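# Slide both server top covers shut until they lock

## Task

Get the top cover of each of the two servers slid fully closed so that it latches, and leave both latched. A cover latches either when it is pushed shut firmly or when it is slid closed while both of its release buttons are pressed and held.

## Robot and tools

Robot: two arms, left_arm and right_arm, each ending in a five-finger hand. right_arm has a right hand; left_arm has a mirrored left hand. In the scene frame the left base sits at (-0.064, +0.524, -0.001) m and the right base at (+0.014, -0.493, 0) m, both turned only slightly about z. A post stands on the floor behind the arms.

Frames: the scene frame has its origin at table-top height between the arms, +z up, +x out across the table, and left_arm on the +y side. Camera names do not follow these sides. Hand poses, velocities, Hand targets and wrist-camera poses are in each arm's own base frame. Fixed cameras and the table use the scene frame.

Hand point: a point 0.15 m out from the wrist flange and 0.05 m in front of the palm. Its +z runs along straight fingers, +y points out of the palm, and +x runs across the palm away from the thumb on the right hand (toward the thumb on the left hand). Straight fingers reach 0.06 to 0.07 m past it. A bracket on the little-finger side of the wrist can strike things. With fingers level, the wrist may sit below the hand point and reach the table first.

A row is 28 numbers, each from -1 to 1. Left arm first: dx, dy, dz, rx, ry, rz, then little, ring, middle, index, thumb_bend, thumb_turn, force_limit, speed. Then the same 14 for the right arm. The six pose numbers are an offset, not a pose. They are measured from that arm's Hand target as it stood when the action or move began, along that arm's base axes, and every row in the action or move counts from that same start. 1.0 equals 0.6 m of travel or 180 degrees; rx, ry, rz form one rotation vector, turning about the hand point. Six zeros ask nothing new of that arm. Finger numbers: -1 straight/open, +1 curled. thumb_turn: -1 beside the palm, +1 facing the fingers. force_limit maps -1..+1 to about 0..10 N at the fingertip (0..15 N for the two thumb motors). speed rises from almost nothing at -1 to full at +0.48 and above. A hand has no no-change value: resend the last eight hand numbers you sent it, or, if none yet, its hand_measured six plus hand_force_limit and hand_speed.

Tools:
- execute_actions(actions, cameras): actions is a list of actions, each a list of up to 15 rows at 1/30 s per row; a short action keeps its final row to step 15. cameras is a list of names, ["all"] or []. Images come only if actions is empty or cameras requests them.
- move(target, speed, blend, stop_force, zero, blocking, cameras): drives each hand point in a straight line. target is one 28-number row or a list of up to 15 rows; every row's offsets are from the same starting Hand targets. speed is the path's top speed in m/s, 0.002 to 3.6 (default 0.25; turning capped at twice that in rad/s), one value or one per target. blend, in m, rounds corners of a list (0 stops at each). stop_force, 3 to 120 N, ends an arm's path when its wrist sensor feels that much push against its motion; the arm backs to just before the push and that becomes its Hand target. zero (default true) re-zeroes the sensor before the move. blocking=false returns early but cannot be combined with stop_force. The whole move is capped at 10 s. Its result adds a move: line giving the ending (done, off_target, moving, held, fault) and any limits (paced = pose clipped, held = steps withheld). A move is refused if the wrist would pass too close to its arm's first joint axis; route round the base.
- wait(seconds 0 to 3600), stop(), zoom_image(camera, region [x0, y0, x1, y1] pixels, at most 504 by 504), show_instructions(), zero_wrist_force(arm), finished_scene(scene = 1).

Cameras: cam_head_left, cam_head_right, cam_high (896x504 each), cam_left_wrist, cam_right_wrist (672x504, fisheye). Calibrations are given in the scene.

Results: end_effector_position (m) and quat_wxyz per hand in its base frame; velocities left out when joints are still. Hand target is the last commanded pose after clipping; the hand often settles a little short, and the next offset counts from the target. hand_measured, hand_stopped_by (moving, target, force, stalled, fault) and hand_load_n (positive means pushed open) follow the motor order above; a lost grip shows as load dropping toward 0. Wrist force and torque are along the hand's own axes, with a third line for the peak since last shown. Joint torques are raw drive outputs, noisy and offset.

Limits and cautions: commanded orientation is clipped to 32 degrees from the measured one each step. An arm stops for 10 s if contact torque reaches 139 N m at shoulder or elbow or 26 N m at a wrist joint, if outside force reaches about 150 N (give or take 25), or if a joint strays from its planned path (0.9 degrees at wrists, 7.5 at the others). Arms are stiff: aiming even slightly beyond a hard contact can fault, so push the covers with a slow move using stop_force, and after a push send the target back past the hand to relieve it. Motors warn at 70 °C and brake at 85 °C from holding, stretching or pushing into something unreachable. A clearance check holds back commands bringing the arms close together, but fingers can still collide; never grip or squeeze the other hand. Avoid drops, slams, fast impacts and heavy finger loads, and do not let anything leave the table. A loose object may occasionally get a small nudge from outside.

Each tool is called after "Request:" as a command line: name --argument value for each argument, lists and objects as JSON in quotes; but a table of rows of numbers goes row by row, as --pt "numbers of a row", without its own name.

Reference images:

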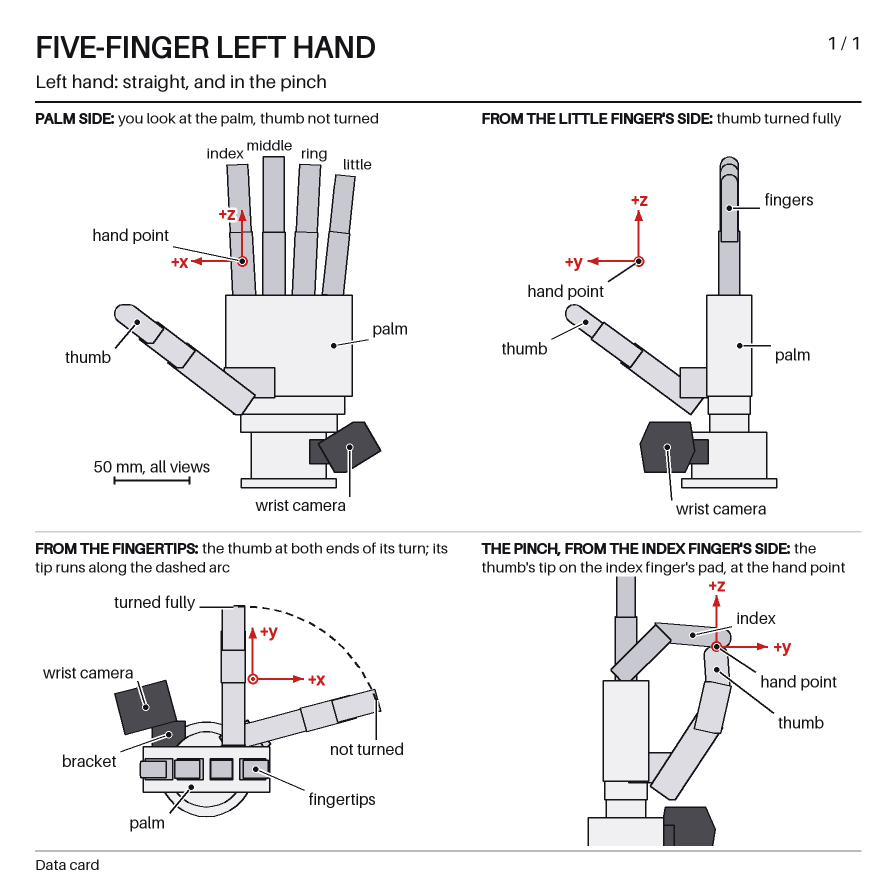

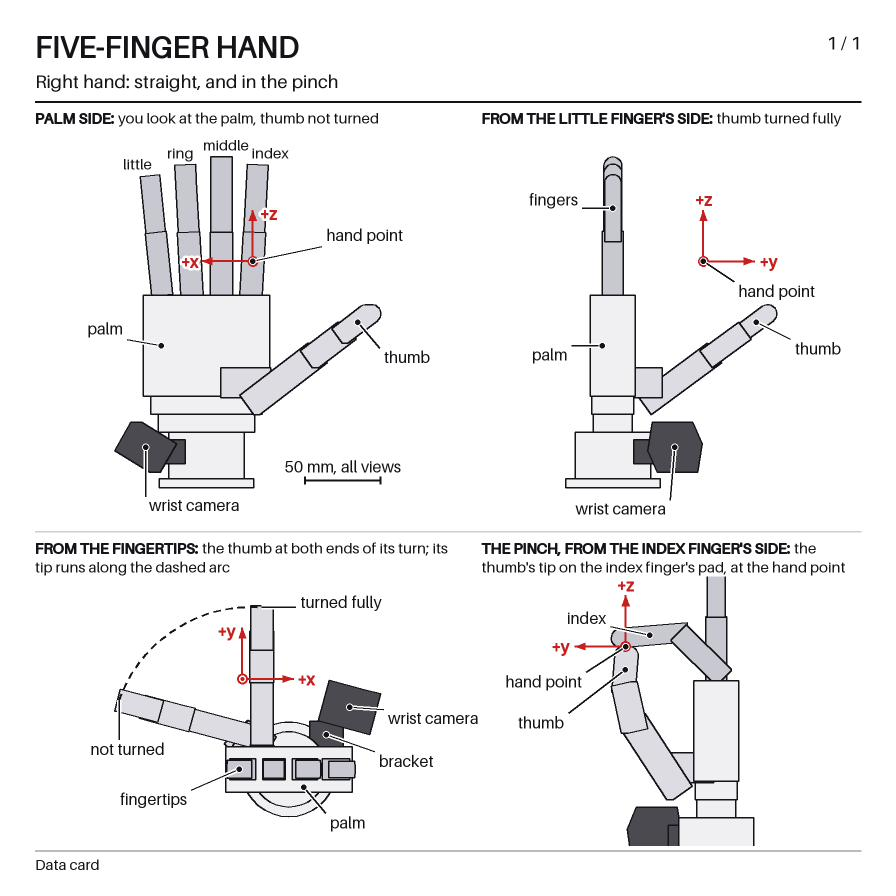

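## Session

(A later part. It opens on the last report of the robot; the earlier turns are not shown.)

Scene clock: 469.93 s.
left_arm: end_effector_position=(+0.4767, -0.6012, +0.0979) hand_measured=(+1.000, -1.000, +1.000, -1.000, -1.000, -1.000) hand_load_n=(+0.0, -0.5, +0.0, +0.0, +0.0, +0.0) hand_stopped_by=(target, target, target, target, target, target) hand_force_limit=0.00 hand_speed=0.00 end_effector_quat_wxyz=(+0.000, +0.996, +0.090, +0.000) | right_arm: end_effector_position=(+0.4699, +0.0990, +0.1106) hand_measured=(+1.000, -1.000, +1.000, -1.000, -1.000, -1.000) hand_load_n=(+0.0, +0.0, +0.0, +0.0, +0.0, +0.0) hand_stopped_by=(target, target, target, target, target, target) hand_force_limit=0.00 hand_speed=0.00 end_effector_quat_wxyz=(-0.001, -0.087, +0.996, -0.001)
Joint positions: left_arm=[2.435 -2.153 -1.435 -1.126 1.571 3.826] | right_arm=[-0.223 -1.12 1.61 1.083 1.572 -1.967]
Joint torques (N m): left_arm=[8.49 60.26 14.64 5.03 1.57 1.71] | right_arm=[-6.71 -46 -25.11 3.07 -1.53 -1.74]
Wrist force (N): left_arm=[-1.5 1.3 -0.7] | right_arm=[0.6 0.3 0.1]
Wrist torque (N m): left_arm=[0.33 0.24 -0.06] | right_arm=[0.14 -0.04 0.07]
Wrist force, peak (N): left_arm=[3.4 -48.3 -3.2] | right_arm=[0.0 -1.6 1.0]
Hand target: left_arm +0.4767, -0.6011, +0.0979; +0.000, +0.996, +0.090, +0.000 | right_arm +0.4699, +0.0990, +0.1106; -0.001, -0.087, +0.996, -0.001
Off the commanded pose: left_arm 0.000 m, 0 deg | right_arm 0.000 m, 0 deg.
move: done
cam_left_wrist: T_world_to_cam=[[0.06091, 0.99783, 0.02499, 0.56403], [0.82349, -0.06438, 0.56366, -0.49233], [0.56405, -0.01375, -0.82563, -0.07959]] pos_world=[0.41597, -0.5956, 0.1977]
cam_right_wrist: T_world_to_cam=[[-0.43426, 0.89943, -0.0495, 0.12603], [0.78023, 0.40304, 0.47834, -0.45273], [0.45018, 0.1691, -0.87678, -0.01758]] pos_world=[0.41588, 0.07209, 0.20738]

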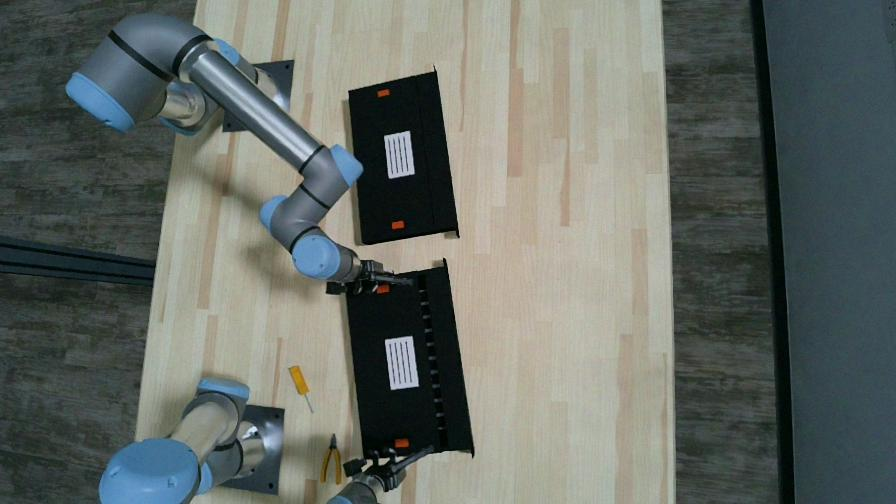

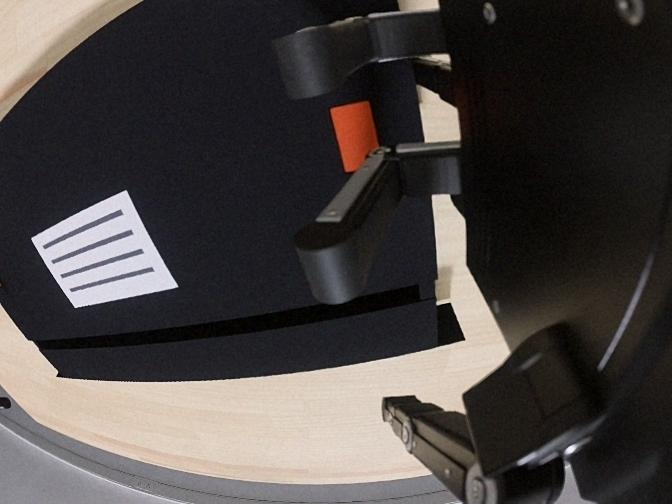

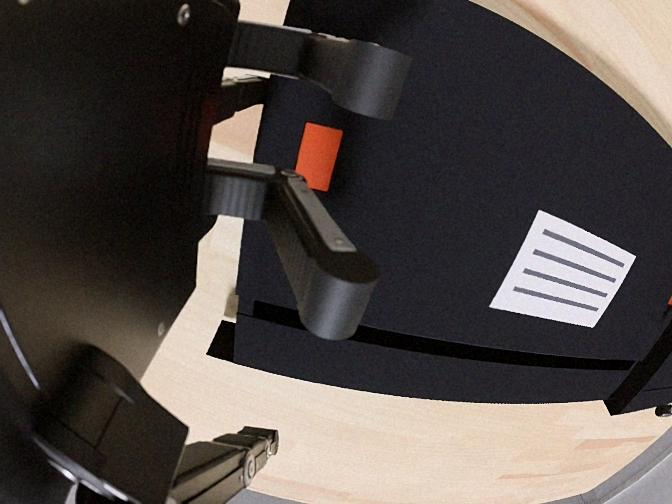

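Request:
move --pt "-0.0088 0.0492 0 0 0 0 1 -1 1 -1 -1 -1 0 0.0 0.0097 -0.049 0 0 0 0 1 -1 1 -1 -1 -1 0 0.0" --pt "-0.0088 0.0492 0.137 0 0 0 1 -1 1 -1 -1 -1 0 0.0 0.0097 -0.049 0.116 0 0 0 1 -1 1 -1 -1 -1 0 0.0" --pt "-0.1413 -0.0608 0.137 0 0 0.5 1 -1 1 -1 -1 -1 0 0.0 -0.1485 -0.0215 0.116 0 0 -0.5 1 -1 1 -1 -1 -1 0 0.0" --speed 0.2 --blend '[0.005,0.02,0]'

Request:
move --pt "0 0 0 0 0 0 -1 -1 -1 -1 -1 -1 0 0.0 0 0 0 0 0 0 -1 -1 -1 -1 -1 -1 0 0.0" --pt "0 0 -0.153 0 0 0 -1 -1 -1 -1 -1 -1 0 0.0 0 0 -0.153 0 0 0 -1 -1 -1 -1 -1 -1 0 0.0" --speed 0.08 --cameras '["all"]'

Scene clock: 503.57 s.
left_arm: end_effector_position=(+0.3919, -0.6376, +0.1801) hand_measured=(+1.000, -1.000, +1.000, -1.000, -1.000, -1.000) hand_load_n=(+0.0, +0.0, +0.0, +0.0, +0.0, +0.0) hand_stopped_by=(target, target, target, target, target, target) hand_force_limit=0.00 hand_speed=0.00 end_effector_quat_wxyz=(+0.000, +0.641, +0.768, -0.001) | right_arm: end_effector_position=(+0.3807, +0.0861, +0.1802) hand_measured=(+1.000, -1.000, +1.000, -1.000, -1.000, -1.000) hand_load_n=(+0.0, +0.0, +0.0, +0.0, -0.5, +0.0) hand_stopped_by=(target, target, target, target, target, target) hand_force_limit=0.00 hand_speed=0.00 end_effector_quat_wxyz=(-0.001, +0.643, +0.766, +0.000)
Joint positions: left_arm=[2.21 -2.23 -1.086 -1.396 1.57 2.031] | right_arm=[-0.089 -1.464 1.87 1.167 1.57 -0.262]
Joint torques (N m): left_arm=[-7.83 36.78 29.37 -0.27 1.68 -2.81] | right_arm=[8.42 -12.26 -25.36 1.35 1.95 1.58]
Wrist force (N): left_arm=[-2.0 1.1 -0.5] | right_arm=[0.3 1.0 0.7]
Wrist torque (N m): left_arm=[0.25 0.32 0.01] | right_arm=[0.09 -0.07 0.01]
Wrist force, peak (N): left_arm=[-1.6 2.2 -0.8] | right_arm=[0.3 2.4 0.4]
Hand target: left_arm +0.3919, -0.6376, +0.1801; +0.000, +0.641, +0.768, -0.001 | right_arm +0.3808, +0.0861, +0.1802; -0.001, +0.643, +0.766, +0.000
Off the commanded pose: left_arm 0.000 m, 0 deg | right_arm 0.000 m, 0 deg.
move: done

Scene clock: 506.27 s.
left_arm: end_effector_position=(+0.3919, -0.6376, +0.0884) hand_measured=(-1.000, -1.000, -1.000, -1.000, -1.000, -1.000) hand_load_n=(+0.0, +0.0, +0.0, +0.0, +0.0, +0.0) hand_stopped_by=(target, target, target, target, target, target) hand_force_limit=0.00 hand_speed=0.00 end_effector_quat_wxyz=(+0.000, +0.641, +0.768, -0.001) | right_arm: end_effector_position=(+0.3808, +0.0861, +0.0885) hand_measured=(-1.000, -1.000, -1.000, -1.000, -1.000, -1.000) hand_load_n=(+0.0, +0.0, +0.0, +0.0, +0.0, +0.0) hand_stopped_by=(target, target, target, target, target, target) hand_force_limit=0.00 hand_speed=0.00 end_effector_quat_wxyz=(-0.001, +0.643, +0.766, +0.000)
Joint positions: left_arm=[2.21 -2.294 -1.22 -1.198 1.57 2.031] | right_arm=[-0.089 -1.348 2.001 0.919 1.57 -0.262]
Joint torques (N m): left_arm=[-5.79 37.13 14.97 5.03 0.14 -0.44] | right_arm=[-2.89 -11.11 -3.98 1.28 1.15 -0.91]
Wrist force (N): left_arm=[-1.8 1.1 -0.5] | right_arm=[0.1 0.9 0.6]
Wrist torque (N m): left_arm=[0.24 0.29 0.02] | right_arm=[0.08 -0.03 0.00]
Wrist force, peak (N): left_arm=[-2.1 1.5 -0.5] | right_arm=[0.4 1.1 1.1]
Hand target: left_arm +0.3919, -0.6376, +0.0883; +0.000, +0.641, +0.768, -0.001 | right_arm +0.3808, +0.0861, +0.0884; -0.001, +0.643, +0.766, +0.000
Off the commanded pose: left_arm 0.000 m, 0 deg | right_arm 0.000 m, 0 deg.
move: done
cam_left_wrist: T_world_to_cam=[[-0.99783, 0.06086, 0.02507, 0.42324], [0.06439, 0.82354, 0.56359, 0.44414], [0.01365, 0.56398, -0.82568, 0.54382]] pos_world=[0.3863, -0.69823, 0.1881]
cam_right_wrist: T_world_to_cam=[[0.89943, 0.43426, -0.0495, -0.36998], [0.40304, -0.78023, 0.47834, -0.12189], [0.1691, -0.45018, -0.87678, 0.1656]] pos_world=[0.35389, 0.14012, 0.18518]

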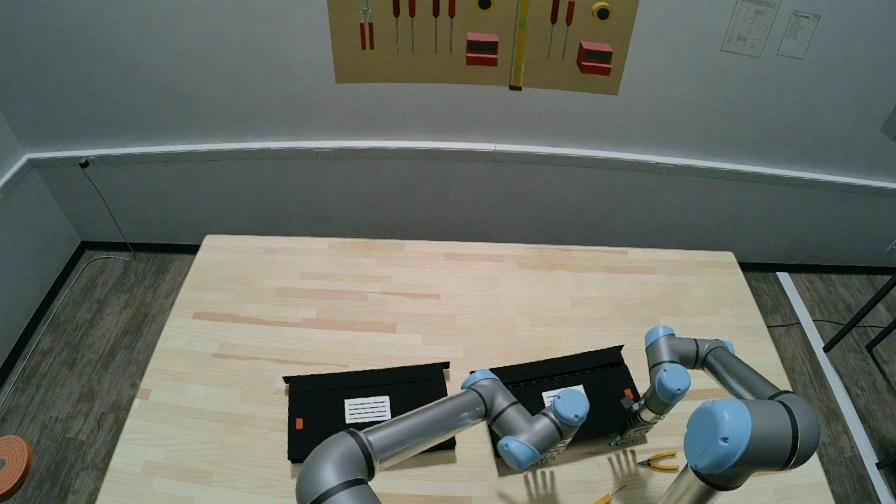

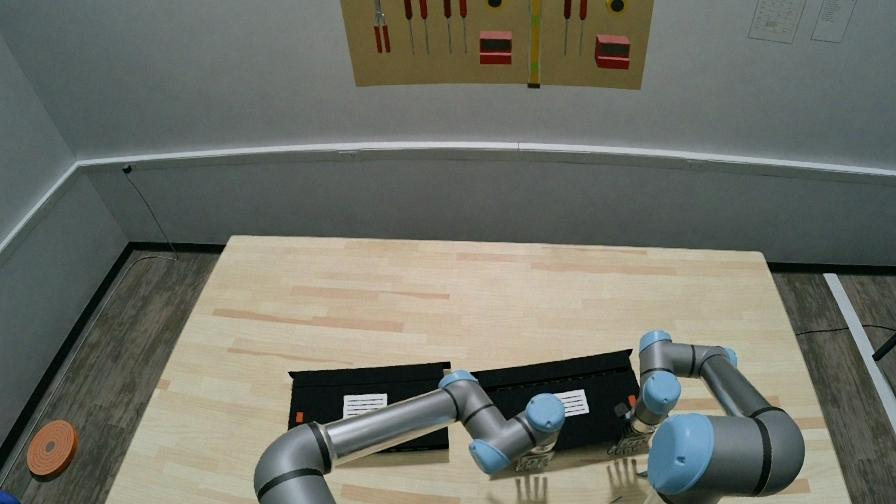

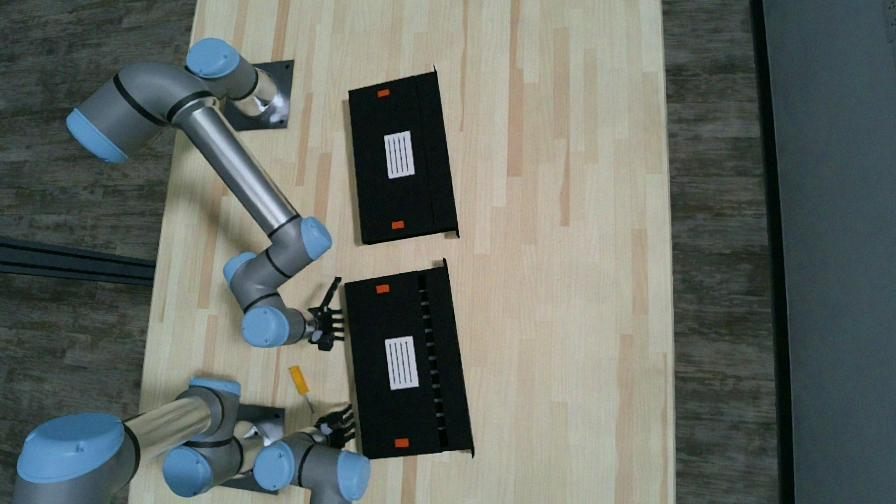

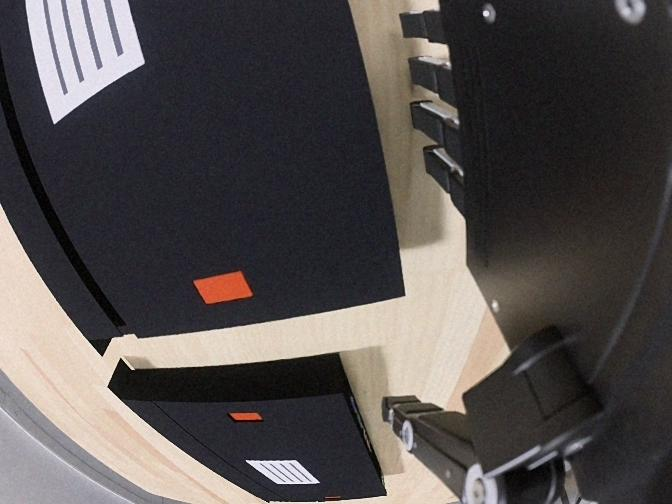

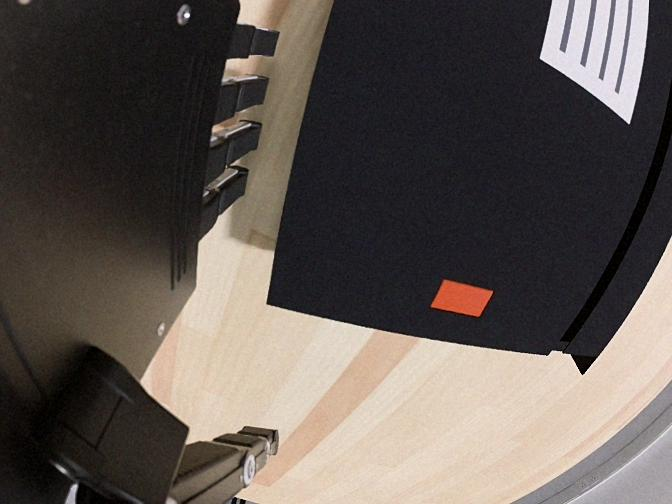

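Request:
zoom_image --camera "cam_high" --region '[335, 250, 485, 365]'

Request:
zoom_image --camera "cam_high" --region '[335, 355, 485, 470]'

Request:
zoom_image --camera "cam_left_wrist" --region '[0, 120, 420, 504]'

Request:
zoom_image --camera "cam_right_wrist" --region '[250, 180, 672, 400]'

Scaled by 3.360 from the camera's image (finer frame: 1280x720).

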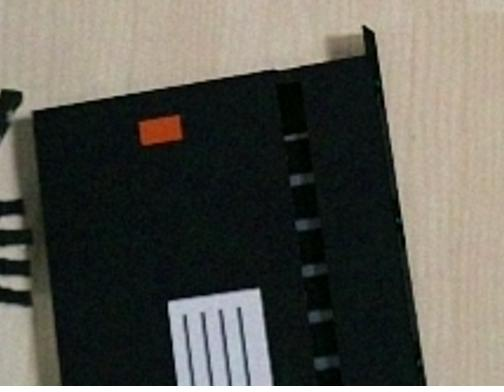

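Scaled by 3.360 from the camera's image (finer frame: 1280x720).

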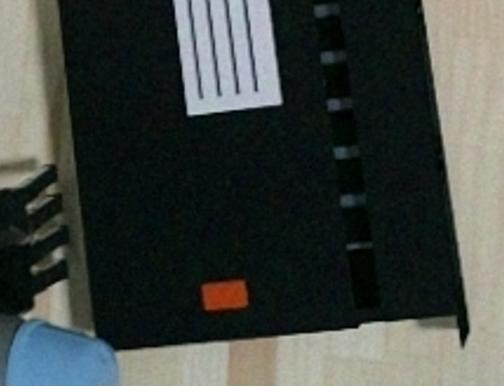

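Scaled by 1.200 from the camera's image (finer frame: 960x720).

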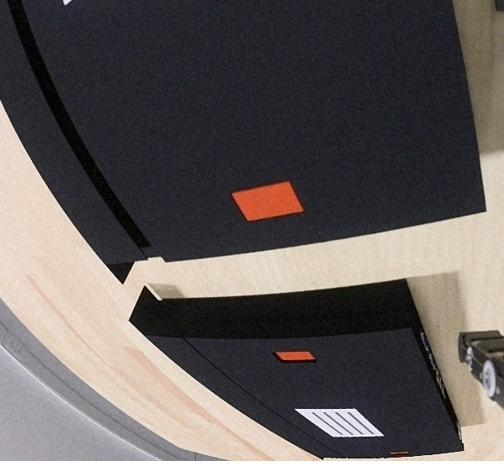

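Scaled by 1.194 from the camera's image (finer frame: 960x720).

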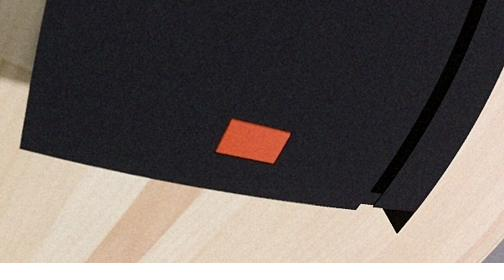

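Request:
move --pt "0.0492 0.00886 0 0 0 0 -1 -1 -1 -1 -1 -1 0 0.0 0.04905 0.0097 0 0 0 0 -1 -1 -1 -1 -1 -1 0 0.0" --speed 0.01 --stop_force 3

Scene clock: 514.07 s.
left_arm: end_effector_position=(+0.4151, -0.6334, +0.0883) hand_measured=(-1.000, -1.000, -1.000, -1.000, -1.000, -1.000) hand_load_n=(+0.0, +0.0, +0.0, +0.0, +0.0, +0.0) hand_stopped_by=(target, target, target, target, target, target) hand_force_limit=0.00 hand_speed=0.00 end_effector_quat_wxyz=(+0.000, +0.641, +0.768, -0.001) | right_arm: end_effector_position=(+0.4027, +0.0904, +0.0884) hand_measured=(-1.000, -1.000, -1.000, -1.000, -1.000, -1.000) hand_load_n=(+0.0, +0.0, +0.0, +0.0, -0.5, +0.0) hand_stopped_by=(target, target, target, target, target, target) hand_force_limit=0.00 hand_speed=0.00 end_effector_quat_wxyz=(-0.001, +0.643, +0.766, +0.000)
Joint positions: left_arm=[2.238 -2.31 -1.19 -1.211 1.57 2.059] | right_arm=[-0.069 -1.299 1.935 0.935 1.569 -0.243]
Joint torques (N m): left_arm=[-8.37 67.42 14.65 5.1 1.74 -2.67] | right_arm=[-11.79 -38.77 -3.56 1.06 -1.02 -1.52]
Wrist force (N): left_arm=[-1.5 1.2 -0.3] | right_arm=[0.5 1.1 0.7]
Wrist torque (N m): left_arm=[0.27 0.24 -0.05] | right_arm=[0.12 -0.09 0.03]
Wrist force, peak (N): left_arm=[-0.3 -4.0 -1.5] | right_arm=[-0.4 -3.2 0.6]
Hand target: left_arm +0.4151, -0.6334, +0.0883; +0.000, +0.641, +0.768, -0.001 (not the last commanded pose) | right_arm +0.4027, +0.0904, +0.0884; -0.001, +0.643, +0.766, +0.000 (not the last commanded pose)
Off the commanded pose: left_arm 0.006 m, 0 deg | right_arm 0.008 m, 0 deg.
move: contact (left_arm, right_arm)

Request:
move --pt "0.041 0.0074 0 0 0 0 -1 -1 -1 -1 -1 -1 0 0.0 0.0409 0.0081 0 0 0 0 -1 -1 -1 -1 -1 -1 0 0.0" --speed 0.01 --stop_force 12 --cameras '["cam_high","cam_left_wrist","cam_right_wrist"]'

Request:
zoom_image --camera "cam_high" --region '[335, 250, 485, 365]'

Request:
zoom_image --camera "cam_high" --region '[335, 355, 485, 470]'

Scene clock: 518.47 s.
left_arm: end_effector_position=(+0.4239, -0.6318, +0.0883) hand_measured=(-1.000, -1.000, -1.000, -1.000, -1.000, -1.000) hand_load_n=(+0.0, +0.0, +0.0, +0.5, +0.0, +0.0) hand_stopped_by=(target, target, target, target, target, target) hand_force_limit=0.00 hand_speed=0.00 end_effector_quat_wxyz=(+0.000, +0.641, +0.768, -0.001) | right_arm: end_effector_position=(+0.4118, +0.0923, +0.0884) hand_measured=(-1.000, -1.000, -1.000, -1.000, -1.000, -1.000) hand_load_n=(+0.0, +0.0, +0.0, +0.0, +0.0, +0.0) hand_stopped_by=(target, target, target, target, target, target) hand_force_limit=0.00 hand_speed=0.00 end_effector_quat_wxyz=(-0.001, +0.643, +0.766, +0.000)
Joint positions: left_arm=[2.249 -2.317 -1.178 -1.216 1.57 2.069] | right_arm=[-0.062 -1.278 1.908 0.943 1.569 -0.236]
Joint torques (N m): left_arm=[-5.37 66.67 15.91 5.1 2.18 -2.61] | right_arm=[-11.78 -39.84 -7.3 1.04 -1.26 -1.44]
Wrist force (N): left_arm=[-2.3 -3.5 -0.6] | right_arm=[-1.8 -7.9 -0.2]
Wrist torque (N m): left_arm=[0.28 0.29 -0.02] | right_arm=[0.24 -0.06 -0.60]
Wrist force, peak (N): left_arm=[0.0 -13.4 -4.5] | right_arm=[-2.6 -16.6 0.0]
Hand target: left_arm +0.4239, -0.6318, +0.0883; +0.000, +0.641, +0.768, -0.001 (not the last commanded pose) | right_arm +0.4118, +0.0923, +0.0884; -0.001, +0.643, +0.766, +0.000 (not the last commanded pose)
Off the commanded pose: left_arm 0.016 m, 0 deg | right_arm 0.016 m, 0 deg.
move: contact (left_arm, right_arm)
cam_left_wrist: T_world_to_cam=[[-0.99783, 0.06085, 0.02508, 0.45482], [0.06439, 0.8235, 0.56366, 0.43732], [0.01365, 0.56405, -0.82563, 0.54007]] pos_world=[0.4183, -0.69243, 0.188]
cam_right_wrist: T_world_to_cam=[[0.8994, 0.4343, -0.04963, -0.40053], [0.40313, -0.7802, 0.4783, -0.12957], [0.169, -0.45019, -0.87679, 0.16319]] pos_world=[0.38489, 0.14632, 0.18518]

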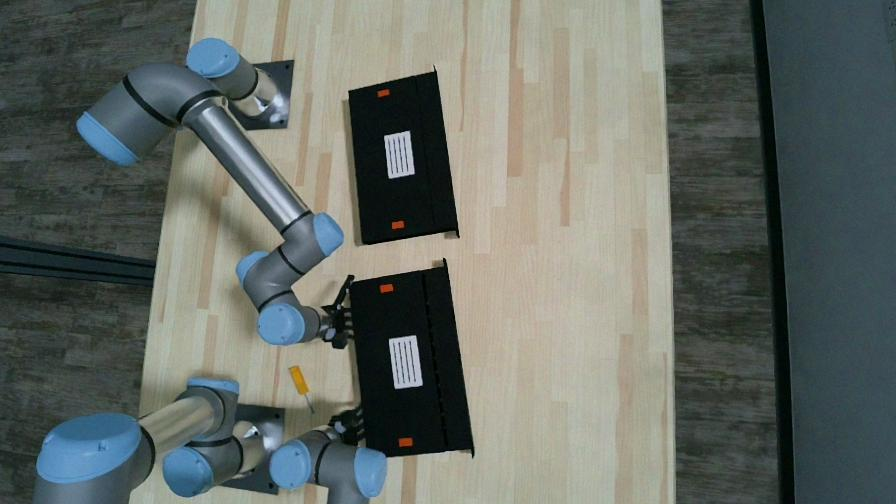

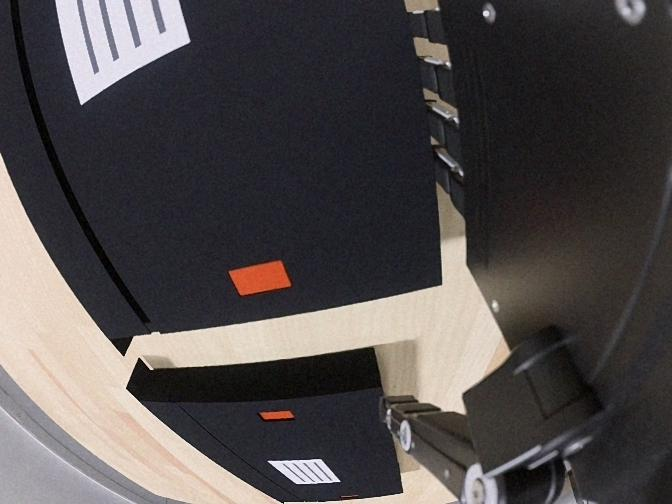

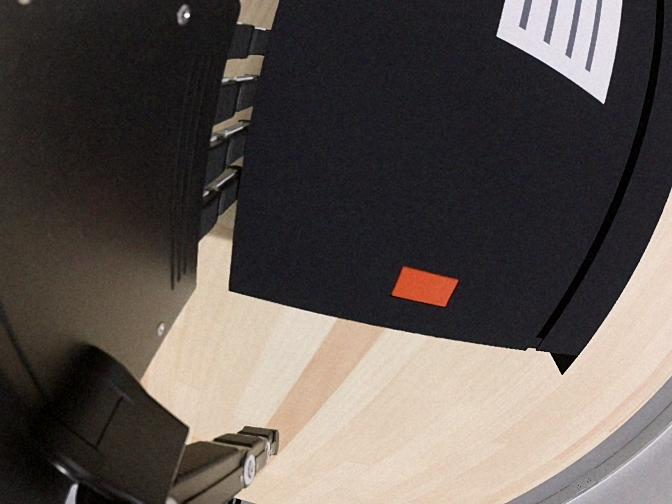

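Scaled by 3.360 from the camera's image (finer frame: 1280x720).

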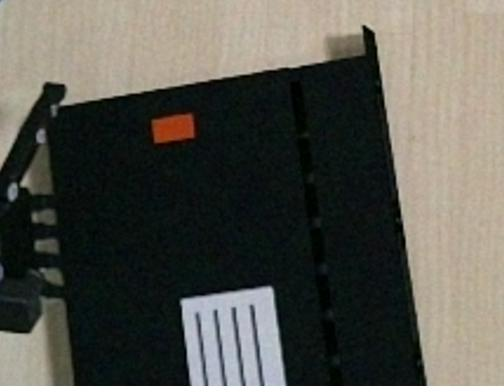

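Scaled by 3.360 from the camera's image (finer frame: 1280x720).

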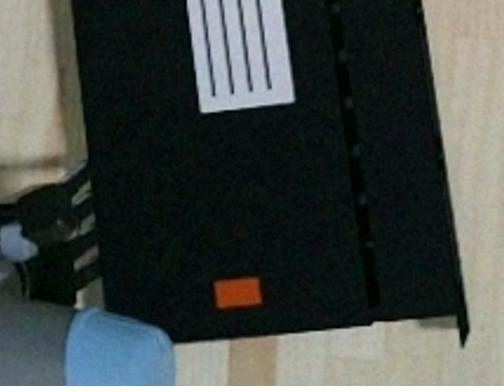

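Request:
zoom_image --camera "cam_left_wrist" --region '[90, 270, 230, 400]'

Request:
zoom_image --camera "cam_right_wrist" --region '[480, 290, 620, 400]'

Request:
zoom_image --camera "cam_left_wrist" --region '[380, 0, 520, 220]'

Scaled by 3.600 from the camera's image (finer frame: 960x720).

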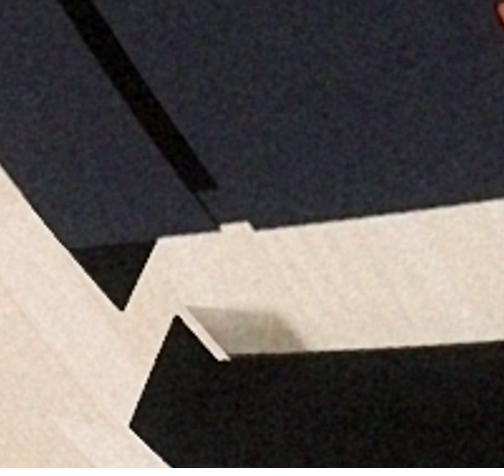

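Scaled by 3.600 from the camera's image (finer frame: 960x720).

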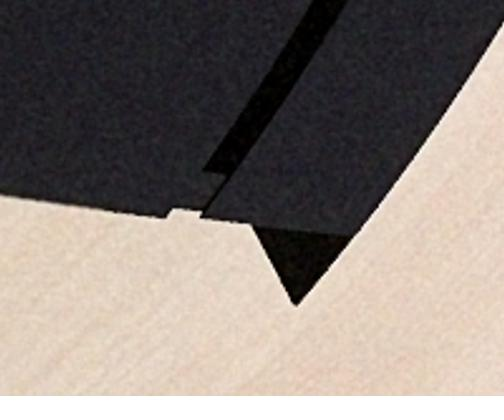

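Scaled by 2.291 from the camera's image (finer frame: 960x720).

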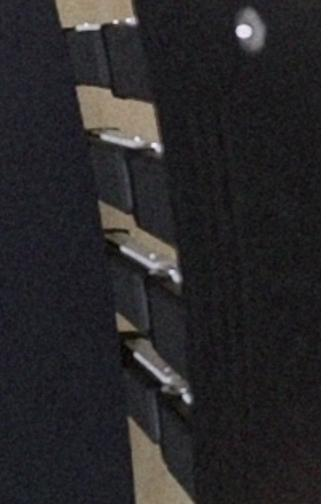

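Request:
move --pt "0.0246 0.0044 0 0 0 0 -1 -1 -1 -1 -1 -1 0 0.0 0.0245 0.0049 0 0 0 0 -1 -1 -1 -1 -1 -1 0 0.0" --speed 0.006 --stop_force 25 --cameras '["cam_high","cam_left_wrist","cam_right_wrist"]'

Request:
zoom_image --camera "cam_high" --region '[335, 250, 485, 365]'

Request:
zoom_image --camera "cam_high" --region '[335, 355, 485, 470]'

Scene clock: 526.20 s.
left_arm: end_effector_position=(+0.4333, -0.6301, +0.0883) hand_measured=(-1.000, -1.000, -1.000, -1.000, -1.000, -1.000) hand_load_n=(+0.0, +0.0, +0.5, +1.0, +0.0, +0.0) hand_stopped_by=(target, target, target, target, target, target) hand_force_limit=0.00 hand_speed=0.00 end_effector_quat_wxyz=(+0.000, +0.641, +0.768, -0.001) | right_arm: end_effector_position=(+0.4212, +0.0942, +0.0884) hand_measured=(-1.000, -1.000, -1.000, -1.000, -1.000, -1.000) hand_load_n=(+0.5, +0.5, +0.0, +0.0, +0.0, +0.0) hand_stopped_by=(target, target, target, target, target, target) hand_force_limit=0.00 hand_speed=0.00 end_effector_quat_wxyz=(-0.001, +0.643, +0.766, +0.000)
Joint positions: left_arm=[2.26 -2.325 -1.165 -1.223 1.57 2.08] | right_arm=[-0.055 -1.257 1.879 0.951 1.569 -0.229]
Joint torques (N m): left_arm=[7.03 61.28 18.34 9.14 6.68 -2.29] | right_arm=[-9.32 -43.18 -18.44 -4.05 -5.12 -1]
Wrist force (N): left_arm=[6.6 -27.5 -10.7] | right_arm=[-7.5 -31.8 -0.8]
Wrist torque (N m): left_arm=[1.01 0.14 0.88] | right_arm=[0.73 -0.11 -2.30]
Wrist force, peak (N): left_arm=[8.7 -33.9 -11.6] | right_arm=[-6.7 -38.1 -0.5]
Hand target: left_arm +0.4333, -0.6301, +0.0883; +0.000, +0.641, +0.768, -0.001 (not the last commanded pose) | right_arm +0.4212, +0.0942, +0.0884; -0.001, +0.643, +0.766, +0.000 (not the last commanded pose)
Off the commanded pose: left_arm 0.005 m, 0 deg | right_arm 0.005 m, 0 deg.
move: contact (left_arm, right_arm)
cam_left_wrist: T_world_to_cam=[[-0.99782, 0.061, 0.02541, 0.46413], [0.06469, 0.82349, 0.56364, 0.43526], [0.01345, 0.56405, -0.82563, 0.53913]] pos_world=[0.4277, -0.69083, 0.188]
cam_right_wrist: T_world_to_cam=[[0.89936, 0.43432, -0.05015, -0.4097], [0.40343, -0.78019, 0.47807, -0.13191], [0.1685, -0.45019, -0.87689, 0.16259]] pos_world=[0.39429, 0.14822, 0.18508]

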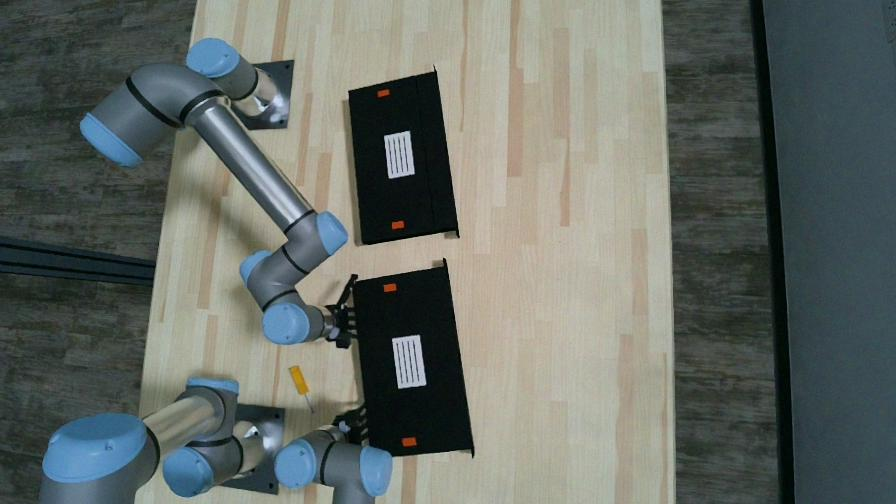

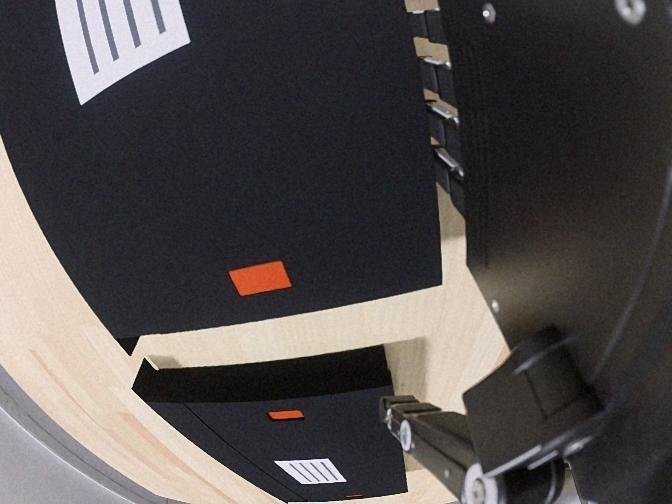

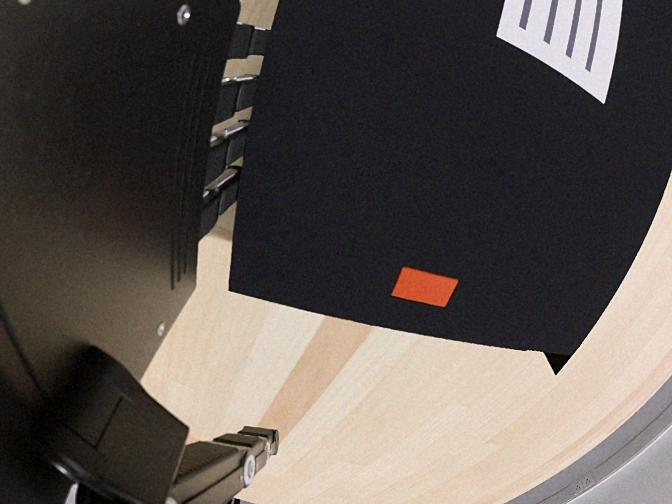

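Scaled by 3.360 from the camera's image (finer frame: 1280x720).

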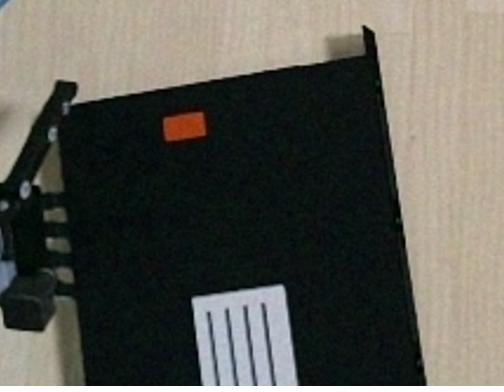

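Scaled by 3.360 from the camera's image (finer frame: 1280x720).

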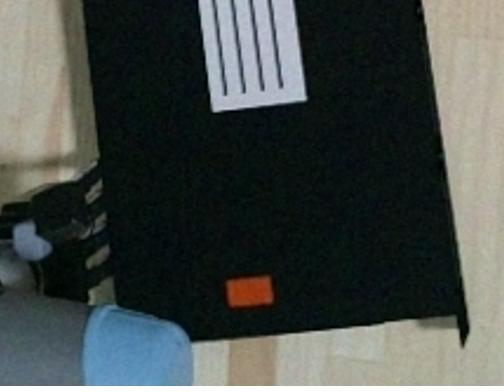

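Request:
zoom_image --camera "cam_left_wrist" --region '[60, 270, 300, 504]'

Request:
zoom_image --camera "cam_right_wrist" --region '[480, 270, 620, 400]'

Request:
zoom_image --camera "cam_high" --region '[390, 50, 470, 130]'

Request:
zoom_image --camera "cam_high" --region '[390, 240, 470, 320]'

Scaled by 2.100 from the camera's image (finer frame: 960x720).

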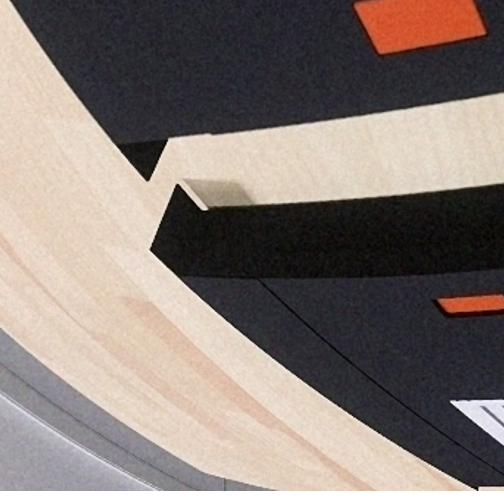

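Scaled by 3.600 from the camera's image (finer frame: 960x720).

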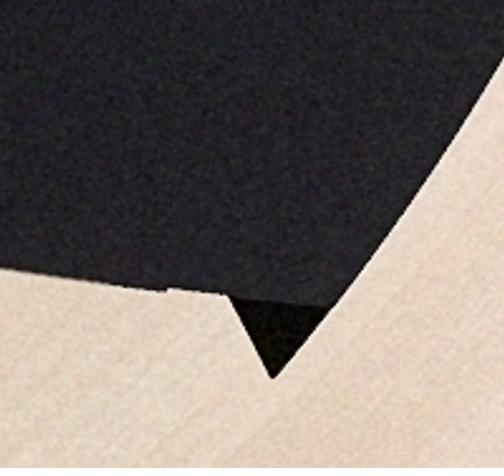

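Scaled by 6.300 from the camera's image (finer frame: 1280x720).

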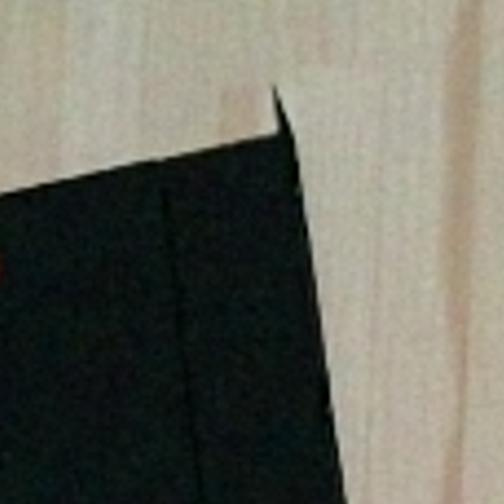

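Scaled by 6.300 from the camera's image (finer frame: 1280x720).

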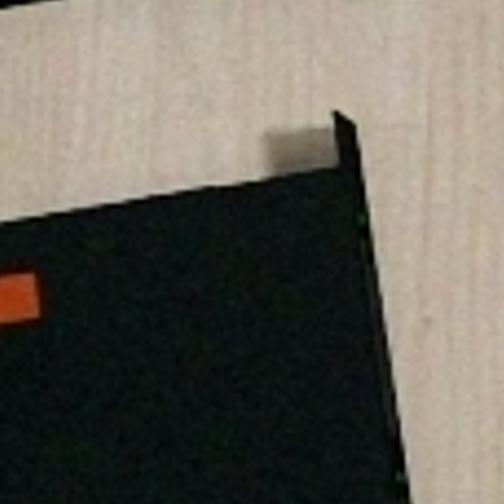

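Request:
zoom_image --camera "cam_left_wrist" --region '[210, 240, 330, 320]'

Request:
zoom_image --camera "cam_left_wrist" --region '[240, 380, 360, 460]'

Request:
zoom_image --camera "cam_right_wrist" --region '[370, 240, 490, 320]'

Scaled by 4.200 from the camera's image (finer frame: 960x720).

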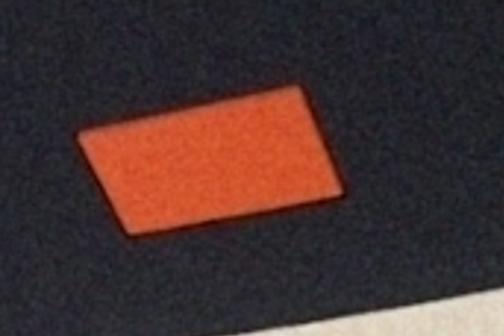

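Scaled by 4.200 from the camera's image (finer frame: 960x720).

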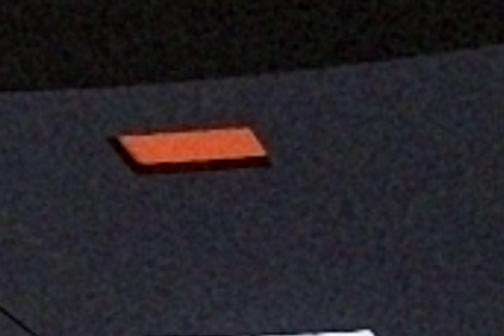

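Scaled by 4.200 from the camera's image (finer frame: 960x720).

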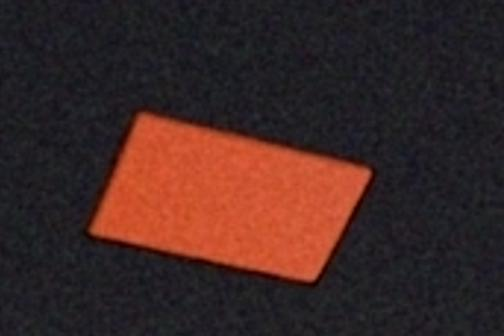

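Request:
move --pt "-0.041 -0.0074 0 0 0 0 -1 -1 -1 -1 -1 -1 0 0.0 -0.0409 -0.0081 0 0 0 0 -1 -1 -1 -1 -1 -1 0 0.0" --speed 0.03 --cameras '["cam_high","cam_left_wrist","cam_right_wrist"]'

Request:
zoom_image --camera "cam_high" --region '[390, 240, 470, 320]'

Request:
zoom_image --camera "cam_left_wrist" --region '[60, 220, 300, 460]'

Request:
zoom_image --camera "cam_right_wrist" --region '[380, 230, 620, 400]'

Scene clock: 534.77 s.
left_arm: end_effector_position=(+0.4087, -0.6346, +0.0883) hand_measured=(-1.000, -1.000, -1.000, -1.000, -1.000, -1.000) hand_load_n=(+0.0, +0.0, +0.0, +0.0, +0.0, +0.0) hand_stopped_by=(target, target, target, target, target, target) hand_force_limit=0.00 hand_speed=0.00 end_effector_quat_wxyz=(+0.000, +0.641, +0.768, -0.001) | right_arm: end_effector_position=(+0.3967, +0.0893, +0.0884) hand_measured=(-1.000, -1.000, -1.000, -1.000, -1.000, -1.000) hand_load_n=(+0.0, +0.0, +0.0, +0.0, +0.0, +0.0) hand_stopped_by=(target, target, target, target, target, target) hand_force_limit=0.00 hand_speed=0.00 end_effector_quat_wxyz=(-0.001, +0.643, +0.766, +0.000)
Joint positions: left_arm=[2.231 -2.306 -1.199 -1.208 1.57 2.051] | right_arm=[-0.074 -1.311 1.953 0.931 1.57 -0.248]
Joint torques (N m): left_arm=[-8.09 67.23 14.59 5.12 -1.22 -2.53] | right_arm=[-11.16 -38.79 -3.43 1.25 0.59 -1.69]
Wrist force (N): left_arm=[-1.7 1.1 0.1] | right_arm=[0.9 1.0 0.7]
Wrist torque (N m): left_arm=[0.21 0.30 0.03] | right_arm=[0.09 -0.19 0.12]
Wrist force, peak (N): left_arm=[6.4 -27.6 -10.4] | right_arm=[-7.6 -32.0 -1.1]
Hand target: left_arm +0.4087, -0.6346, +0.0883; +0.000, +0.641, +0.768, -0.001 | right_arm +0.3966, +0.0893, +0.0884; -0.001, +0.643, +0.766, +0.000
Off the commanded pose: left_arm 0.000 m, 0 deg | right_arm 0.000 m, 0 deg.
move: done
cam_left_wrist: T_world_to_cam=[[-0.99782, 0.06099, 0.02541, 0.43995], [0.06469, 0.82349, 0.56364, 0.44047], [0.01345, 0.56405, -0.82563, 0.54194]] pos_world=[0.4032, -0.69523, 0.188]
cam_right_wrist: T_world_to_cam=[[0.89936, 0.43432, -0.05015, -0.38563], [0.40343, -0.78019, 0.47807, -0.12589], [0.1685, -0.45019, -0.87689, 0.16449]] pos_world=[0.36989, 0.14332, 0.18508]

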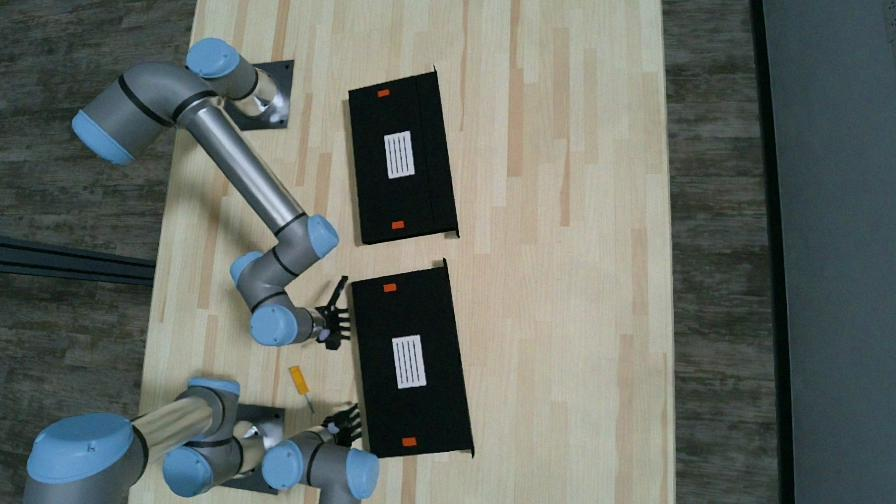

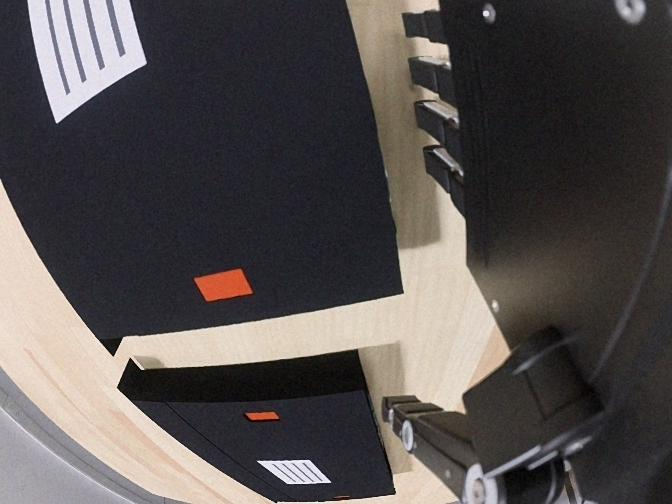

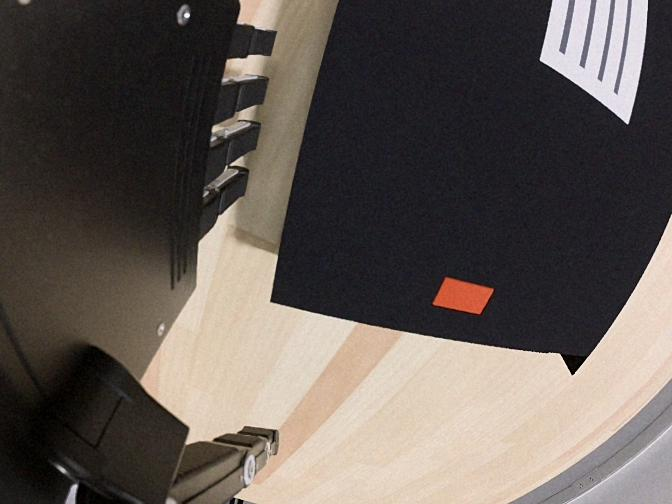

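Scaled by 6.300 from the camera's image (finer frame: 1280x720).

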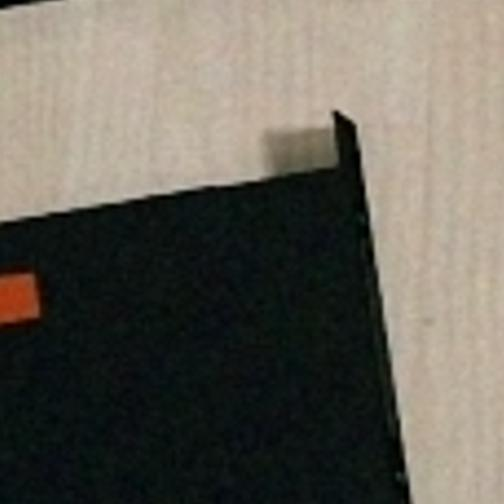

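Scaled by 2.100 from the camera's image (finer frame: 960x720).

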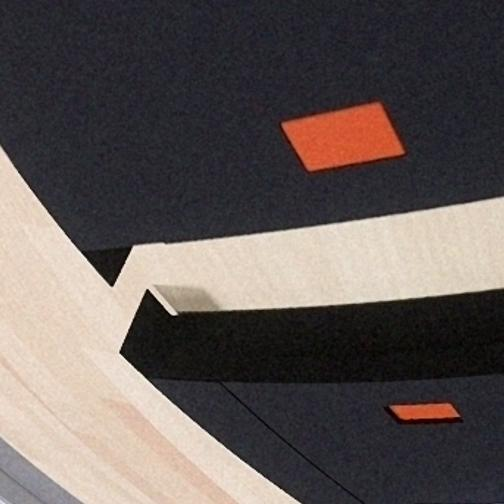

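Scaled by 2.100 from the camera's image (finer frame: 960x720).

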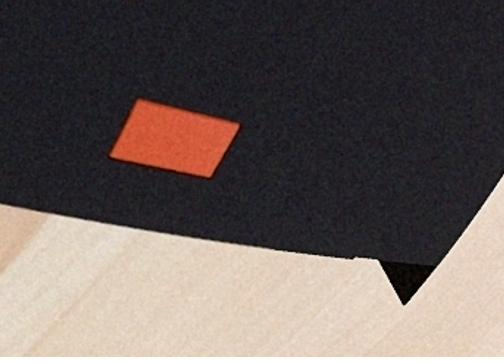

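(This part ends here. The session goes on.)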